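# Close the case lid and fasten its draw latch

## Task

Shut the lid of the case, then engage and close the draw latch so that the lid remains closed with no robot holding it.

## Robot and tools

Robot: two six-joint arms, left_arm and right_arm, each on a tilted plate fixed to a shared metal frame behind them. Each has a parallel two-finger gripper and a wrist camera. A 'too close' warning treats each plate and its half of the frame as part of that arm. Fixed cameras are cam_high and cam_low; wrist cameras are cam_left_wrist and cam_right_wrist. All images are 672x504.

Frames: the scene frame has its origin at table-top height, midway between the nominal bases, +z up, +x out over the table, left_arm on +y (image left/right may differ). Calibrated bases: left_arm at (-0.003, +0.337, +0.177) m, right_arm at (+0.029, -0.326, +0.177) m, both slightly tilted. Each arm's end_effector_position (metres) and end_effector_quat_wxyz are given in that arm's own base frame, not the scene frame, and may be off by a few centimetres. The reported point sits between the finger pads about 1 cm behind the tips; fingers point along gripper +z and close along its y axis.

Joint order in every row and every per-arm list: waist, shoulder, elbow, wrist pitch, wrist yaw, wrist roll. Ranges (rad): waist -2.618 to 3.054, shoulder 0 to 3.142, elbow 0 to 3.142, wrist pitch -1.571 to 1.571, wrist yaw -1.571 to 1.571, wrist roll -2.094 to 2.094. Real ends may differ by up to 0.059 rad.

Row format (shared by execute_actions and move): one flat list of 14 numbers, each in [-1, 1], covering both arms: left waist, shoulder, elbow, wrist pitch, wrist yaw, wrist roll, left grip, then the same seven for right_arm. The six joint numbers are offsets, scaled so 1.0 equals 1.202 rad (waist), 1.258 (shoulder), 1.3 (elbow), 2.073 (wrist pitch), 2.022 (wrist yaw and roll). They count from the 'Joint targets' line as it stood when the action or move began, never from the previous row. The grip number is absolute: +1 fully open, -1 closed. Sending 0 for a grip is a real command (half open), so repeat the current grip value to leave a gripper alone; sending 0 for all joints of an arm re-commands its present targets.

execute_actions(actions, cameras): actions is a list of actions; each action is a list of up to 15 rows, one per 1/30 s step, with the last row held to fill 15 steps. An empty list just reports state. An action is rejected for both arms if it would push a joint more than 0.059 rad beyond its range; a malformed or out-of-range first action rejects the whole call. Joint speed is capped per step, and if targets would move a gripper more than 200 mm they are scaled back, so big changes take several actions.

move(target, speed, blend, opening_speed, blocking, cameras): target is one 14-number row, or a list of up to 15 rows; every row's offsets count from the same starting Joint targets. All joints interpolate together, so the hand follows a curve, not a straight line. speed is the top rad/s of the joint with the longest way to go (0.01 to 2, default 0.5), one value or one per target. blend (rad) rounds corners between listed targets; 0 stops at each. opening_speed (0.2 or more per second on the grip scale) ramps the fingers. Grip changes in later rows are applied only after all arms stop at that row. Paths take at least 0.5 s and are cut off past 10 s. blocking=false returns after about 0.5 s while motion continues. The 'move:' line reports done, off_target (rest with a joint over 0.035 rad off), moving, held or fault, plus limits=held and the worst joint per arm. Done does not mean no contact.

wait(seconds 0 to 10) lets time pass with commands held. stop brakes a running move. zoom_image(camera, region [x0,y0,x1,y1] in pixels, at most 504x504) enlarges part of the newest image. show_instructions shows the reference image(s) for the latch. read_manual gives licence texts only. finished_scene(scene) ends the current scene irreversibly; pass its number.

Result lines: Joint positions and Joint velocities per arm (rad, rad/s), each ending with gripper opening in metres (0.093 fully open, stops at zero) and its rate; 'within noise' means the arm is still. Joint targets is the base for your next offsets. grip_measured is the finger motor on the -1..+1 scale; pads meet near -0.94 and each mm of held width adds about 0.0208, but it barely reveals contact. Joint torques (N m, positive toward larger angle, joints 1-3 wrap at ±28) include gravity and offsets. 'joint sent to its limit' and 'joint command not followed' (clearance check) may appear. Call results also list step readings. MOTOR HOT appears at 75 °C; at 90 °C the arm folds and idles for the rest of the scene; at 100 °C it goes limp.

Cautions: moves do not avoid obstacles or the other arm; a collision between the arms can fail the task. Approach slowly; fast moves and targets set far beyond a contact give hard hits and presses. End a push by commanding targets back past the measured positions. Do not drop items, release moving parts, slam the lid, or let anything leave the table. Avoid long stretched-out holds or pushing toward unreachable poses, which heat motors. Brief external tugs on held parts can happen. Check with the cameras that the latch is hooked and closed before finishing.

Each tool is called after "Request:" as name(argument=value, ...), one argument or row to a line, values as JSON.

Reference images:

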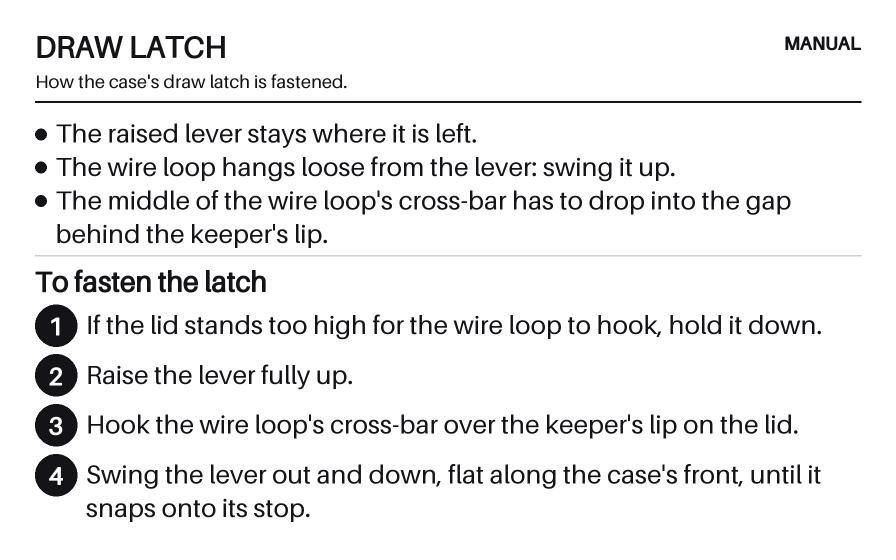

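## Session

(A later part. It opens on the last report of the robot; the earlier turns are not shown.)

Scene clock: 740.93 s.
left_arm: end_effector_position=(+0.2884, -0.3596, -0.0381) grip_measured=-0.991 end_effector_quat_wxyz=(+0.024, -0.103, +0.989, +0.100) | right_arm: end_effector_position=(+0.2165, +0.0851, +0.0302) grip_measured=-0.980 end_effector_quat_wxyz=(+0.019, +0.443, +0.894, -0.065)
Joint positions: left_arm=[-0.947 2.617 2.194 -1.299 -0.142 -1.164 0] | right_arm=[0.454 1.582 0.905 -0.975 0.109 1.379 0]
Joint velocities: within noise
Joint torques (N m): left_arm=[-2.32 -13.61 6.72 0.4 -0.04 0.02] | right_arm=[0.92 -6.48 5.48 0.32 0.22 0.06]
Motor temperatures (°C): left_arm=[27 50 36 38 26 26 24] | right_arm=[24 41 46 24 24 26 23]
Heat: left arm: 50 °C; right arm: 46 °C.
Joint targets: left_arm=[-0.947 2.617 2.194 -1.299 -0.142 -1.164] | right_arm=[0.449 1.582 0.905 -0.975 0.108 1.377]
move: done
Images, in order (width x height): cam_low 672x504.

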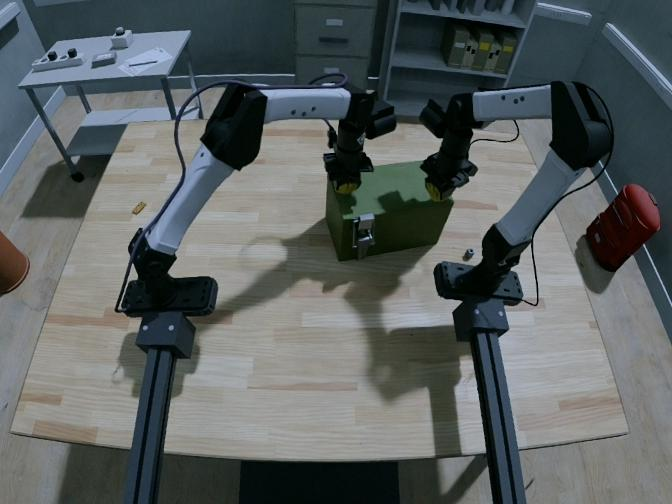

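Request:
move(
  target=[
    [0,-0.1,0,-0.06,0,0,-1,0,0,0,0,0,0,-1],
    [-0.0441,-0.2917,-0.3415,0.096,-0.004,0.0317,-1,0,0,0,0,0,0,-1],
    [-0.3353,-0.57,-0.5338,0.1442,-0.0287,0.1306,-1,0,0,0,0,0,0,-1],
    [-0.5433,-0.57,-0.9185,0.7713,-0.1029,0.8724,-1,0,0,0,0,0,0,-1],
  ],
  speed=[0.4,0.8,0.8,1.0],
  blend=[0.05,0.1,0.1,0],
  cameras=["cam_low","cam_left_wrist"],
)

Scene clock: 749.07 s.
left_arm: end_effector_position=(+0.0440, -0.4958, +0.0653) grip_measured=-0.991 end_effector_quat_wxyz=(+0.460, +0.747, +0.473, -0.080) | right_arm: end_effector_position=(+0.2165, +0.0851, +0.0302) grip_measured=-0.980 end_effector_quat_wxyz=(+0.019, +0.443, +0.894, -0.065)
Joint positions: left_arm=[-1.596 1.921 1.01 0.27 -0.341 0.588 0] | right_arm=[0.454 1.582 0.905 -0.975 0.109 1.379 0]
Joint velocities: within noise
Joint torques (N m): left_arm=[-1.14 -10.66 6.89 2.69 -0.11 0.08] | right_arm=[0.94 -6.49 5.48 0.32 0.21 0.06]
Motor temperatures (°C): left_arm=[27 53 36 38 26 26 24] | right_arm=[24 41 46 23 24 26 23]
Heat: left arm: 53 °C; right arm: 46 °C.
Joint targets: left_arm=[-1.600 1.900 1.000 0.300 -0.350 0.600] | right_arm=[0.449 1.582 0.905 -0.975 0.108 1.377]
move: done
Images, in order (width x height): cam_low 672x504, cam_left_wrist 672x504.

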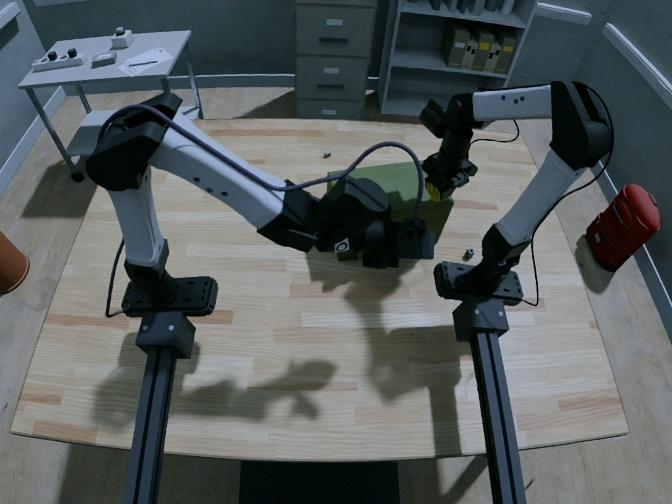

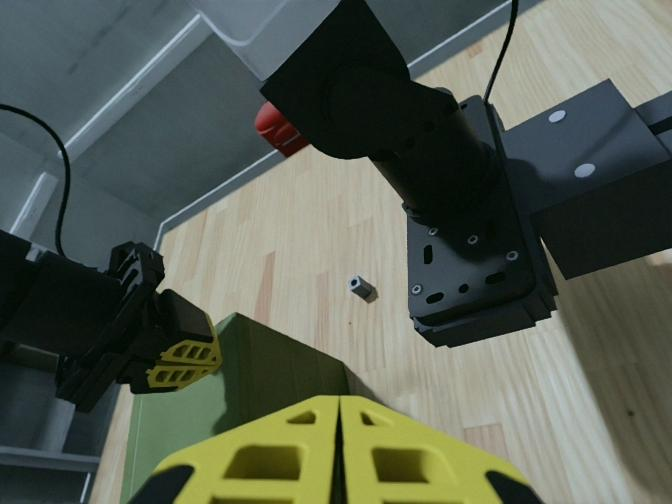

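Request:
move(
  target=[-0.022,0.2917,-0.42,0.405,-0.1,0.361,-1,0,0,0,0,0,0,-1],
  speed=0.8,
  cameras=["cam_left_wrist"],
)

Request:
zoom_image(
  camera="cam_left_wrist",
  region=[0, 50, 400, 450],
)

Scene clock: 756.87 s.
left_arm: end_effector_position=(+0.0696, -0.3618, -0.0742) grip_measured=-0.991 end_effector_quat_wxyz=(+0.441, +0.856, +0.202, +0.179) | right_arm: end_effector_position=(+0.2165, +0.0851, +0.0302) grip_measured=-0.980 end_effector_quat_wxyz=(+0.019, +0.443, +0.894, -0.065)
Joint positions: left_arm=[-1.619 2.26 0.458 1.11 -0.543 1.319 0] | right_arm=[0.454 1.582 0.905 -0.975 0.109 1.379 0]
Joint velocities: within noise
Joint torques (N m): left_arm=[-1.39 -7.04 3.11 2.59 -0.19 0.09] | right_arm=[0.94 -6.46 5.49 0.32 0.2 0.06]
Motor temperatures (°C): left_arm=[27 52 37 41 26 26 24] | right_arm=[24 41 45 23 24 26 23]
Heat: left arm: 52 °C; right arm: 45 °C.
Joint targets: left_arm=[-1.626 2.267 0.454 1.140 -0.552 1.330] | right_arm=[0.449 1.582 0.905 -0.975 0.108 1.377]
move: done
Images, in order (width x height): cam_left_wrist 672x504.

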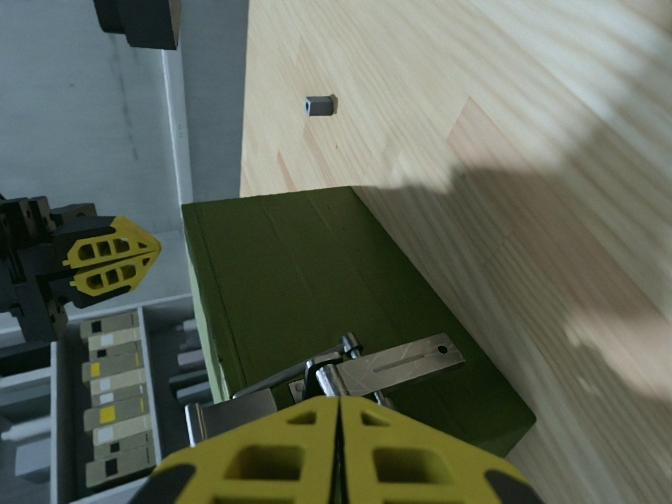

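Scaled by 1.260 from the camera's 672x504 image, which has a finer 960x720 frame.

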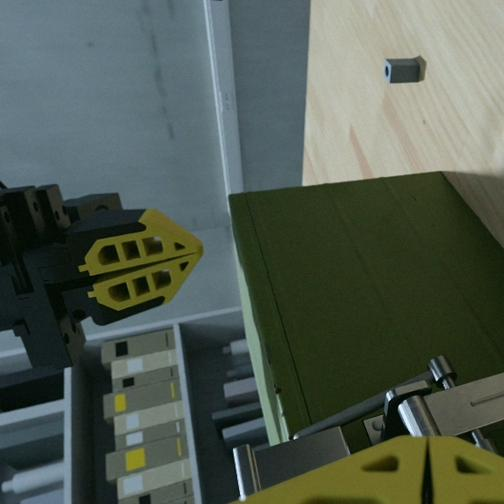

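Request:
move(
  target=[0,0,0,0,0,0,-1,0.332,0.2925,0.3538,-0.0579,0.0208,0.2587,-1],
  speed=0.7,
  cameras=["cam_low","cam_right_wrist"],
)

Scene clock: 763.70 s.
left_arm: end_effector_position=(+0.0697, -0.3620, -0.0739) grip_measured=-0.991 end_effector_quat_wxyz=(+0.442, +0.855, +0.202, +0.179) | right_arm: end_effector_position=(+0.2312, +0.2291, +0.0331) grip_measured=-0.980 end_effector_quat_wxyz=(+0.057, +0.490, +0.867, -0.066)
Joint positions: left_arm=[-1.619 2.26 0.458 1.111 -0.544 1.32 0] | right_arm=[0.852 1.935 1.34 -1.083 0.138 1.889 0]
Joint velocities: within noise
Joint torques (N m): left_arm=[-1.33 -7.01 3.08 2.57 -0.18 0.07] | right_arm=[1.26 -8.31 7.75 0.22 0.4 0.21]
Motor temperatures (°C): left_arm=[27 50 36 42 26 26 24] | right_arm=[24 40 45 23 24 26 23]
Heat: left arm: 50 °C; right arm: 45 °C.
Joint targets: left_arm=[-1.626 2.267 0.454 1.140 -0.552 1.329] | right_arm=[0.848 1.950 1.365 -1.095 0.150 1.900]
move: done
Images, in order (width x height): cam_low 672x504, cam_right_wrist 672x504.

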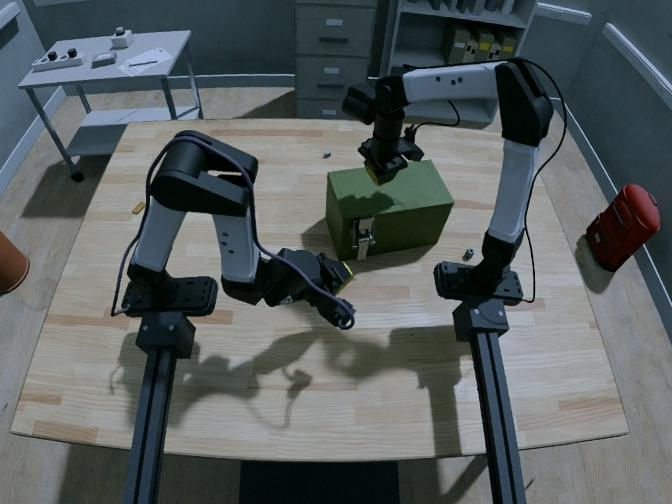

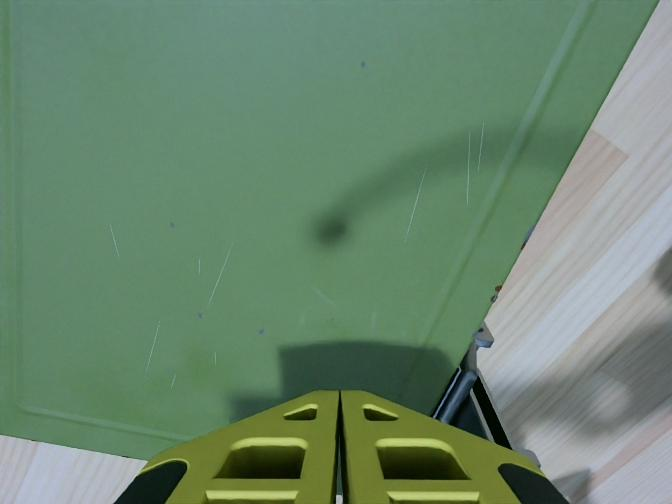

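Request:
move(
  target=[
    [0,0,0,0,0,0,-1,-0.02,0.055,-0.115,0.1,0,0,-1],
    [0,0,0,0,0,0,-1,-0.02,0.127,-0.115,0.14,0,0,-1],
  ],
  speed=[0.3,0.08],
  blend=0.01,
  cameras=["cam_right_wrist"],
)

Scene clock: 768.63 s.
left_arm: end_effector_position=(+0.0697, -0.3620, -0.0739) grip_measured=-0.991 end_effector_quat_wxyz=(+0.442, +0.856, +0.202, +0.179) | right_arm: end_effector_position=(+0.2321, +0.2203, -0.0160) grip_measured=-0.980 end_effector_quat_wxyz=(+0.054, +0.498, +0.862, -0.082)
Joint positions: left_arm=[-1.619 2.26 0.458 1.111 -0.544 1.32 0] | right_arm=[0.833 2.023 1.248 -0.935 0.14 1.89 0]
Joint velocities: within noise
Joint torques (N m): left_arm=[-1.37 -7.01 3.14 2.57 -0.18 0.06] | right_arm=[0.98 -1.52 2.88 1.82 0.37 0.17]
Motor temperatures (°C): left_arm=[27 49 36 42 26 26 24] | right_arm=[24 41 45 24 24 26 23]
Heat: left arm: 49 °C; right arm: 45 °C.
Joint targets: left_arm=[-1.626 2.267 0.454 1.140 -0.552 1.330] | right_arm=[0.824 2.110 1.216 -0.805 0.151 1.900]
move: off_target (right_arm); right_arm: the wrist pitch is farthest, 0.130 rad from its target
Images, in order (width x height): cam_right_wrist 672x504.

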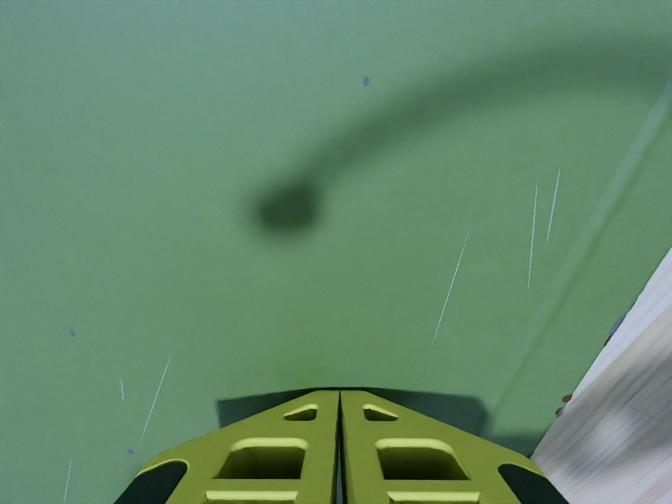

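Request:
move(
  target=[
    [0.1256,0.306,0.2585,0.0589,0.0603,0.0495,-1,0,0,0,0,0,0,-1],
    [0.1938,0.3402,0.2585,0.0868,0.0925,0.0692,-1,0,0,0,0,0,0,-1],
  ],
  speed=[0.3,0.1],
  blend=0.02,
  cameras=["cam_left_wrist","cam_low"],
)

Scene clock: 776.13 s.
left_arm: end_effector_position=(+0.1327, -0.4022, -0.1546) grip_measured=-0.991 end_effector_quat_wxyz=(+0.444, +0.853, +0.208, +0.179) | right_arm: end_effector_position=(+0.2320, +0.2202, -0.0161) grip_measured=-0.980 end_effector_quat_wxyz=(+0.054, +0.498, +0.862, -0.083)
Joint positions: left_arm=[-1.398 2.682 0.771 1.29 -0.374 1.459 0] | right_arm=[0.833 2.024 1.249 -0.936 0.14 1.891 0]
Joint velocities: within noise
Joint torques (N m): left_arm=[-0.7 -8.92 4.6 2.66 0.06 0.09] | right_arm=[0.98 -1.57 2.86 1.85 0.37 0.16]
Motor temperatures (°C): left_arm=[27 48 36 43 26 26 24] | right_arm=[24 40 44 24 24 26 23]
Heat: left arm: 48 °C; right arm: 44 °C.
Joint targets: left_arm=[-1.393 2.695 0.790 1.320 -0.365 1.469] | right_arm=[0.824 2.110 1.215 -0.805 0.151 1.900]
move: off_target (right_arm); right_arm: the wrist pitch is farthest, 0.131 rad from its target
Images, in order (width x height): cam_low 672x504, cam_left_wrist 672x504.

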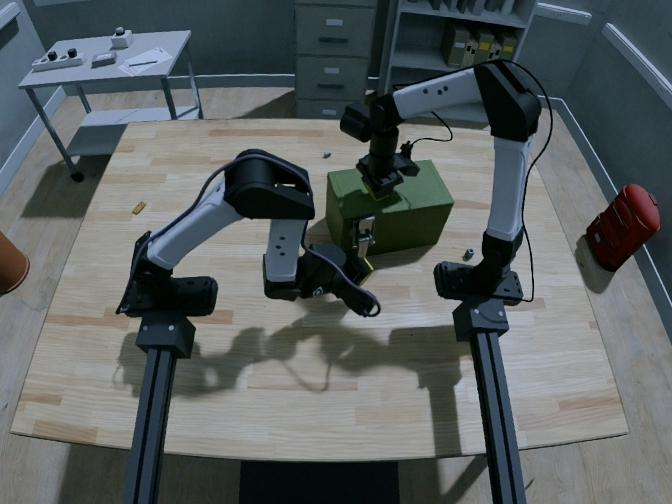

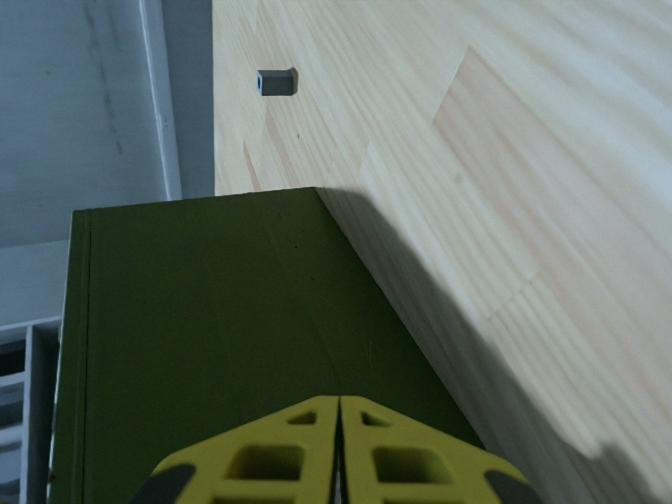

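Request:
move(
  target=[
    [0.0774,0.0739,0.0269,0.0362,0.0371,0.0153,-1,0,0,0,0,0,0,-1],
    [0.1456,0.1073,0.0446,0.0531,0.0717,0.0252,-1,0,0,0,0,0,0,-1],
  ],
  speed=0.08,
  blend=0.01,
  cameras=["cam_left_wrist","cam_low"],
)

Scene clock: 781.67 s.
left_arm: end_effector_position=(+0.1786, -0.3860, -0.1836) grip_measured=-0.991 end_effector_quat_wxyz=(+0.449, +0.848, +0.228, +0.164) | right_arm: end_effector_position=(+0.2320, +0.2202, -0.0161) grip_measured=-0.980 end_effector_quat_wxyz=(+0.054, +0.498, +0.861, -0.083)
Joint positions: left_arm=[-1.226 2.818 0.83 1.396 -0.225 1.51 0] | right_arm=[0.833 2.024 1.249 -0.936 0.14 1.891 0]
Joint velocities: within noise
Joint torques (N m): left_arm=[-0.8 -9.18 3.96 2.74 0.08 0.08] | right_arm=[0.96 -1.57 2.88 1.85 0.37 0.16]
Motor temperatures (°C): left_arm=[27 48 35 43 26 26 24] | right_arm=[24 39 43 25 24 26 23]
Heat: left arm: 48 °C; right arm: 43 °C.
Joint targets: left_arm=[-1.218 2.830 0.848 1.430 -0.220 1.520] | right_arm=[0.824 2.110 1.215 -0.805 0.151 1.900]
move: off_target (right_arm); right_arm: the wrist pitch is farthest, 0.131 rad from its target
Images, in order (width x height): cam_low 672x504, cam_left_wrist 672x504.

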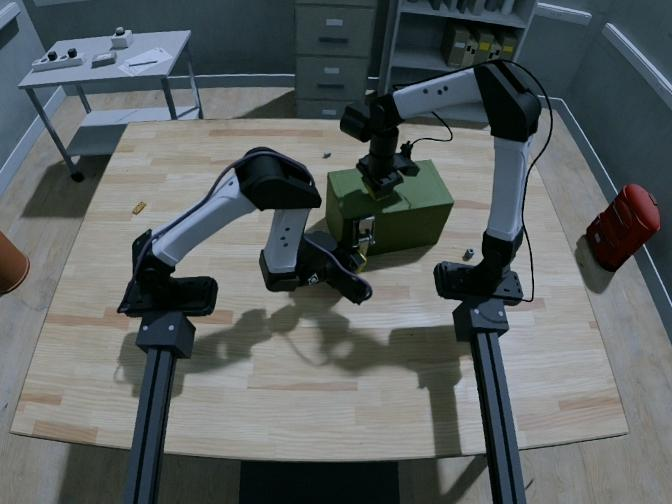

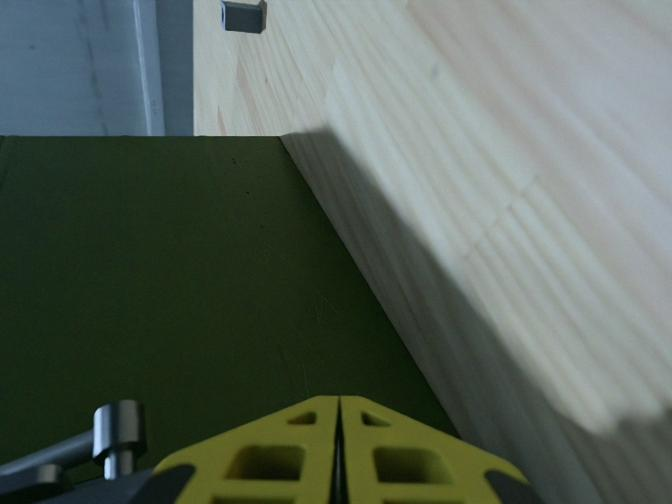

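Request:
move(
  target=[0.05,0,0.005,0,0.025,0,-1,0,0,0,0,0,0,-1],
  speed=0.06,
  cameras=["cam_left_wrist"],
)

Scene clock: 788.87 s.
left_arm: end_effector_position=(+0.1818, -0.3859, -0.1847) grip_measured=-0.991 end_effector_quat_wxyz=(+0.454, +0.851, +0.223, +0.139) | right_arm: end_effector_position=(+0.2320, +0.2202, -0.0161) grip_measured=-0.980 end_effector_quat_wxyz=(+0.054, +0.498, +0.861, -0.083)
Joint positions: left_arm=[-1.186 2.821 0.83 1.404 -0.141 1.518 0] | right_arm=[0.833 2.024 1.249 -0.936 0.14 1.891 0]
Joint velocities: within noise
Joint torques (N m): left_arm=[0.96 -9.43 4.52 2.66 -0.22 -0.01] | right_arm=[0.99 -1.57 2.86 1.85 0.37 0.16]
Motor temperatures (°C): left_arm=[27 49 35 45 26 26 24] | right_arm=[24 39 42 25 24 26 23]
Heat: left arm: 49 °C; right arm: 42 °C.
Joint targets: left_arm=[-1.158 2.830 0.854 1.430 -0.169 1.520] | right_arm=[0.824 2.110 1.215 -0.805 0.151 1.900]
move: off_target (right_arm); right_arm: the wrist pitch is farthest, 0.131 rad from its target
Images, in order (width x height): cam_left_wrist 672x504.

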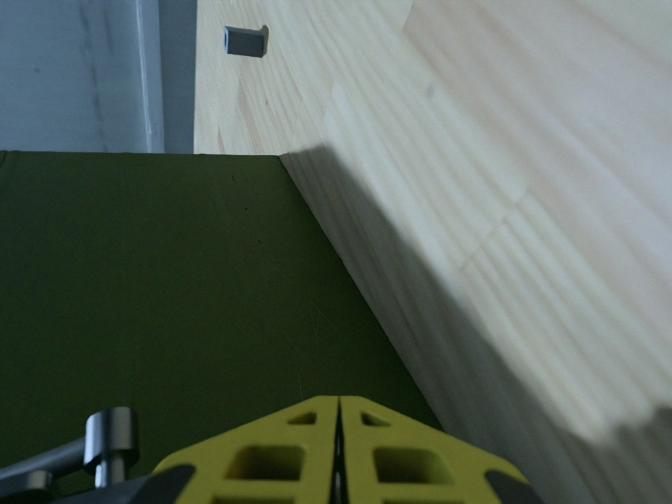

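Request:
move(
  target=[0.06,0,0,0,0.02,0,-1,0,0,0,0,0,0,-1],
  speed=0.06,
  cameras=["cam_left_wrist"],
)

Scene clock: 795.00 s.
left_arm: end_effector_position=(+0.1858, -0.3860, -0.1840) grip_measured=-0.991 end_effector_quat_wxyz=(+0.464, +0.853, +0.215, +0.107) | right_arm: end_effector_position=(+0.2360, +0.2198, -0.0157) grip_measured=-0.980 end_effector_quat_wxyz=(+0.064, +0.498, +0.861, -0.080)
Joint positions: left_arm=[-1.135 2.821 0.83 1.412 -0.032 1.53 0] | right_arm=[0.833 2.024 1.25 -0.927 0.159 1.891 0]
Joint velocities: within noise
Joint torques (N m): left_arm=[2.67 -9.47 4.45 2.55 -0.85 -0.12] | right_arm=[0.98 -1.59 2.84 1.77 0.18 0.16]
Motor temperatures (°C): left_arm=[27 49 35 45 26 26 24] | right_arm=[24 38 42 25 24 26 23]
Heat: left arm: 49 °C; right arm: 42 °C.
Joint targets: left_arm=[-1.086 2.830 0.854 1.430 -0.129 1.520] | right_arm=[0.824 2.110 1.215 -0.805 0.151 1.900]
move: off_target (left_arm, right_arm); left_arm: the wrist yaw is farthest, 0.097 rad from its target; right_arm: the wrist pitch is farthest, 0.122 rad from its target
Images, in order (width x height): cam_left_wrist 672x504.

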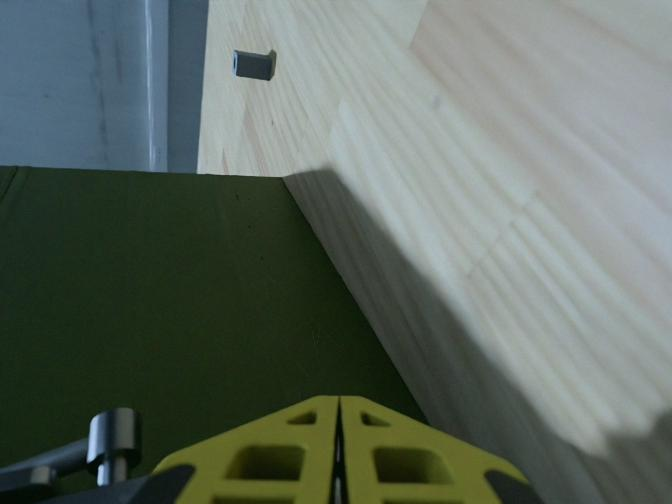

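Request:
move(
  target=[
    [-0.1098,0,0,0,-0.045,0,-1,0,0,0,0,0,0,-1],
    [-0.2554,-0.1073,-0.0492,-0.0531,-0.1167,-0.0252,-1,0,0,0,0,0,0,-1],
    [-0.4493,-0.4475,-0.3077,-0.1399,-0.2092,-0.094,-1,0,0,0,0,0,0,-1],
  ],
  speed=[0.15,0.3,0.5],
  blend=0.03,
  cameras=["cam_left_wrist","cam_low"],
)

Request:
zoom_image(
  camera="cam_left_wrist",
  region=[150, 150, 550, 500],
)

Request:
zoom_image(
  camera="cam_low",
  region=[310, 180, 420, 290],
)

Scene clock: 802.63 s.
left_arm: end_effector_position=(+0.0683, -0.3603, -0.0827) grip_measured=-0.991 end_effector_quat_wxyz=(+0.437, +0.860, +0.189, +0.184) | right_arm: end_effector_position=(+0.2360, +0.2198, -0.0157) grip_measured=-0.980 end_effector_quat_wxyz=(+0.064, +0.498, +0.861, -0.080)
Joint positions: left_arm=[-1.623 2.304 0.463 1.143 -0.543 1.343 0] | right_arm=[0.833 2.024 1.25 -0.927 0.159 1.891 0]
Joint velocities: within noise
Joint torques (N m): left_arm=[-1.05 -11.12 2.33 2.2 -0.18 -0.17] | right_arm=[0.98 -1.59 2.84 1.78 0.18 0.16]
Motor temperatures (°C): left_arm=[27 49 35 45 27 26 24] | right_arm=[24 38 41 26 24 26 23]
Heat: left arm: 49 °C; right arm: 41 °C.
Joint targets: left_arm=[-1.626 2.267 0.455 1.140 -0.552 1.330] | right_arm=[0.824 2.110 1.215 -0.805 0.150 1.900]
move: off_target (left_arm, right_arm); left_arm: the shoulder is farthest, 0.037 rad from its target; right_arm: the wrist pitch is farthest, 0.122 rad from its target
Images, in order (width x height): cam_low 672x504, cam_left_wrist 672x504.

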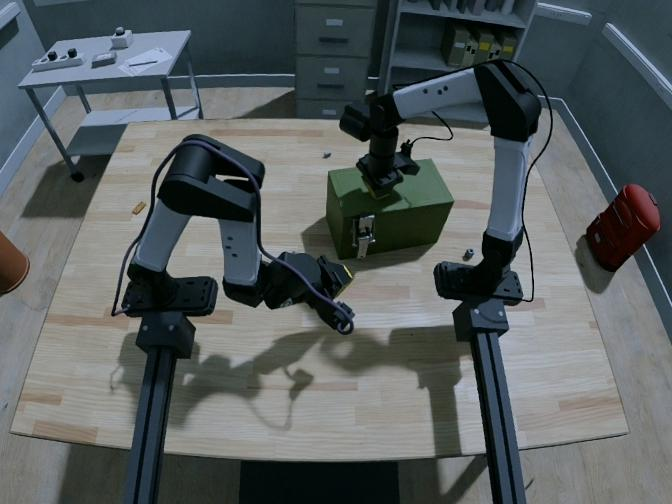

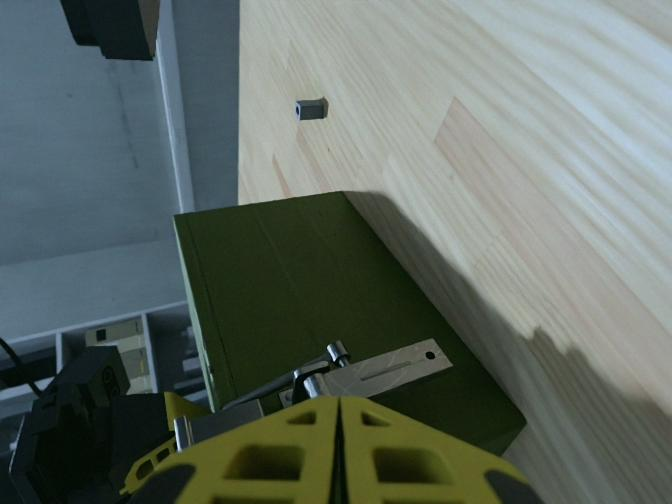

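Scaled by 1.260 from the camera's 672x504 image, which has a finer 960x720 frame.

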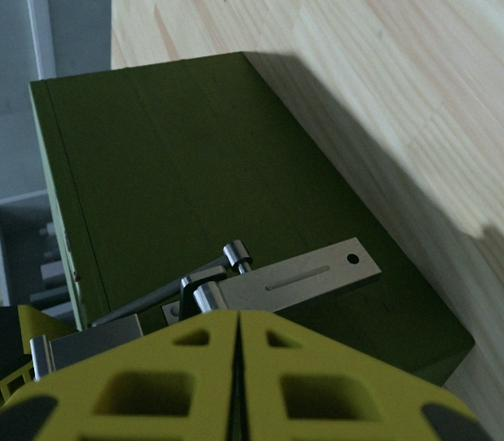

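Scaled by 4.582 from the camera's 672x504 image, which has a finer 960x720 frame.

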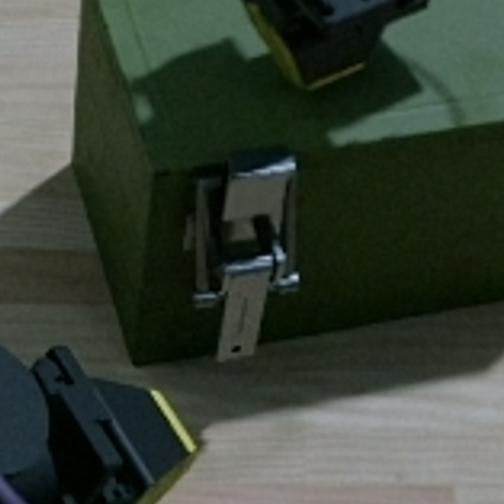

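Request:
move(
  target=[
    [0,0,0,0,0,0,-1,0.01,-0.09,0.02,-0.06,0,0,-1],
    [0,0,0,0,0,0,-1,0,-0.2,0.115,-0.17,0,0,-1],
    [0,0,0,0,0,0,-1,-0.35,-0.3,0,-0.1,0,-0.2,-1],
  ],
  speed=[0.2,0.4,0.8],
  blend=[0.02,0.05,0],
  cameras=["cam_low","cam_right_wrist"],
)

Scene clock: 820.30 s.
left_arm: end_effector_position=(+0.0684, -0.3601, -0.0828) grip_measured=-0.991 end_effector_quat_wxyz=(+0.437, +0.860, +0.190, +0.184) | right_arm: end_effector_position=(+0.3018, +0.1006, +0.0628) grip_measured=-0.980 end_effector_quat_wxyz=(+0.071, +0.524, +0.848, -0.033)
Joint positions: left_arm=[-1.623 2.304 0.463 1.142 -0.544 1.342 0] | right_arm=[0.403 1.754 1.233 -1.022 0.154 1.507 0]
Joint velocities: within noise
Joint torques (N m): left_arm=[-0.99 -11.14 2.4 2.2 -0.18 -0.16] | right_arm=[1.73 -11.04 4.57 0.66 0.21 -0.02]
Motor temperatures (°C): left_arm=[27 49 34 43 26 26 24] | right_arm=[24 38 40 27 24 26 23]
Heat: left arm: 49 °C; right arm: 40 °C.
Joint targets: left_arm=[-1.626 2.267 0.455 1.140 -0.552 1.330] | right_arm=[0.403 1.732 1.215 -1.012 0.150 1.496]
move: off_target (left_arm); left_arm: the shoulder is farthest, 0.037 rad from its target
Images, in order (width x height): cam_low 672x504, cam_right_wrist 672x504.

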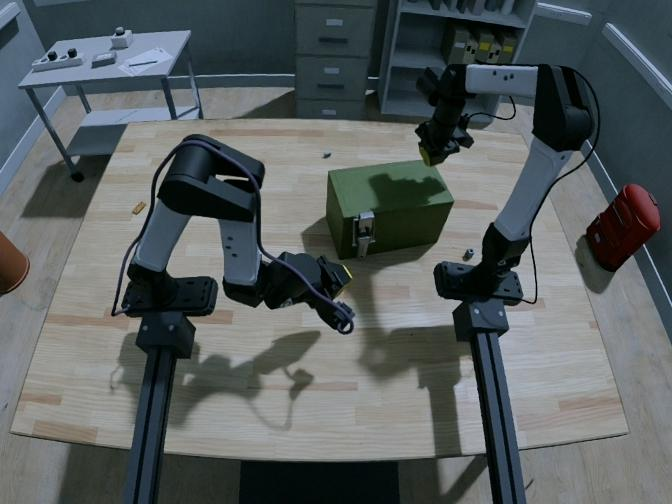

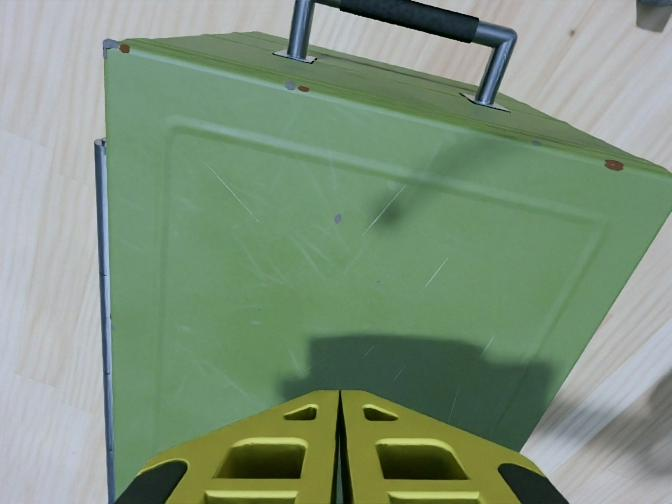

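Request:
move(
  target=[0.1963,0.2226,0.0608,0.1061,-0.0485,0,-1,0,0,0,0,0,0,-1],
  speed=0.4,
  cameras=["cam_low","cam_left_wrist"],
)

Scene clock: 824.33 s.
left_arm: end_effector_position=(+0.1603, -0.3228, -0.1162) grip_measured=-0.991 end_effector_quat_wxyz=(+0.412, +0.814, +0.305, +0.275) | right_arm: end_effector_position=(+0.3022, +0.1007, +0.0628) grip_measured=-0.980 end_effector_quat_wxyz=(+0.071, +0.523, +0.849, -0.033)
Joint positions: left_arm=[-1.393 2.537 0.517 1.33 -0.641 1.342 0] | right_arm=[0.403 1.754 1.233 -1.02 0.154 1.506 0]
Joint velocities: within noise
Joint torques (N m): left_arm=[-0.84 -7.6 3.55 2.51 -0.2 -0.15] | right_arm=[1.72 -11.03 4.57 0.67 0.21 -0.02]
Motor temperatures (°C): left_arm=[27 49 34 43 26 26 24] | right_arm=[24 39 40 26 24 26 23]
Heat: left arm: 49 °C; right arm: 40 °C.
Joint targets: left_arm=[-1.390 2.547 0.533 1.360 -0.650 1.330] | right_arm=[0.403 1.732 1.215 -1.012 0.150 1.495]
move: done
Images, in order (width x height): cam_low 672x504, cam_left_wrist 672x504.

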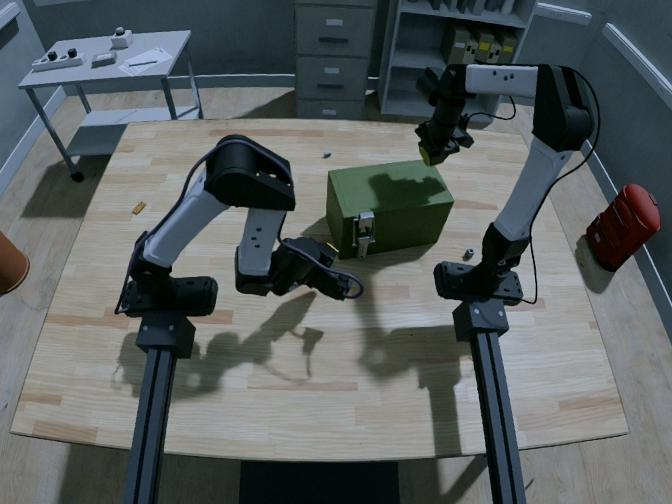

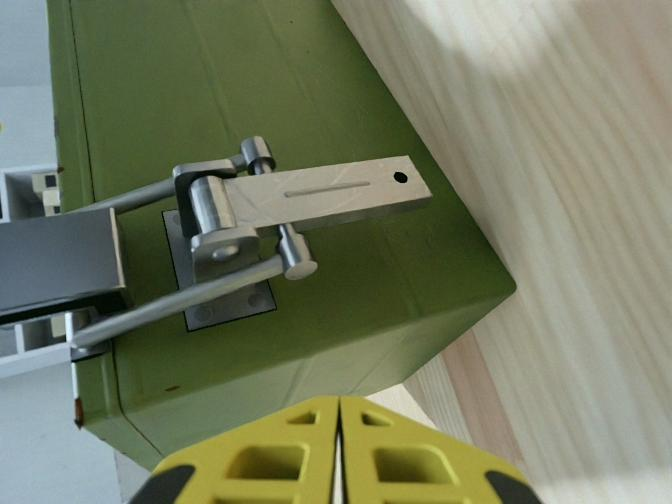

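Request:
move(
  target=[-0.2,-0.3,-0.02,-0.15,0,0,-1,0,0,0,0,0,0,-1],
  speed=0.6,
  cameras=["cam_left_wrist"],
)

Scene clock: 833.77 s.
left_arm: end_effector_position=(+0.0798, -0.3807, -0.0469) grip_measured=-0.991 end_effector_quat_wxyz=(+0.465, +0.830, +0.216, +0.219) | right_arm: end_effector_position=(+0.3022, +0.1007, +0.0628) grip_measured=-0.980 end_effector_quat_wxyz=(+0.071, +0.523, +0.849, -0.033)
Joint positions: left_arm=[-1.628 2.202 0.517 1.052 -0.646 1.342 0] | right_arm=[0.403 1.754 1.233 -1.02 0.154 1.506 0]
Joint velocities: within noise
Joint torques (N m): left_arm=[-0.96 -10.84 3.25 2.21 -0.14 -0.16] | right_arm=[1.73 -11.04 4.57 0.66 0.21 -0.01]
Motor temperatures (°C): left_arm=[27 50 34 45 26 26 24] | right_arm=[24 41 40 26 24 26 23]
Heat: left arm: 50 °C; right arm: 41 °C.
Joint targets: left_arm=[-1.631 2.169 0.507 1.049 -0.650 1.330] | right_arm=[0.403 1.732 1.215 -1.012 0.150 1.496]
move: done
Images, in order (width x height): cam_left_wrist 672x504.

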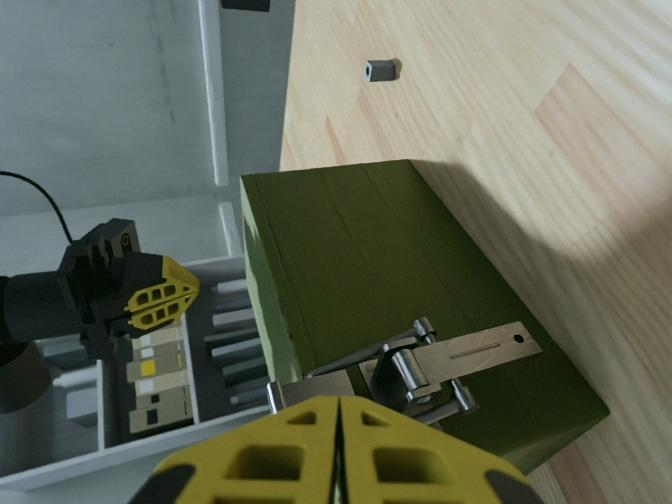

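Request:
finished_scene(
  scene=2,
)

The scene is finished: the task was done.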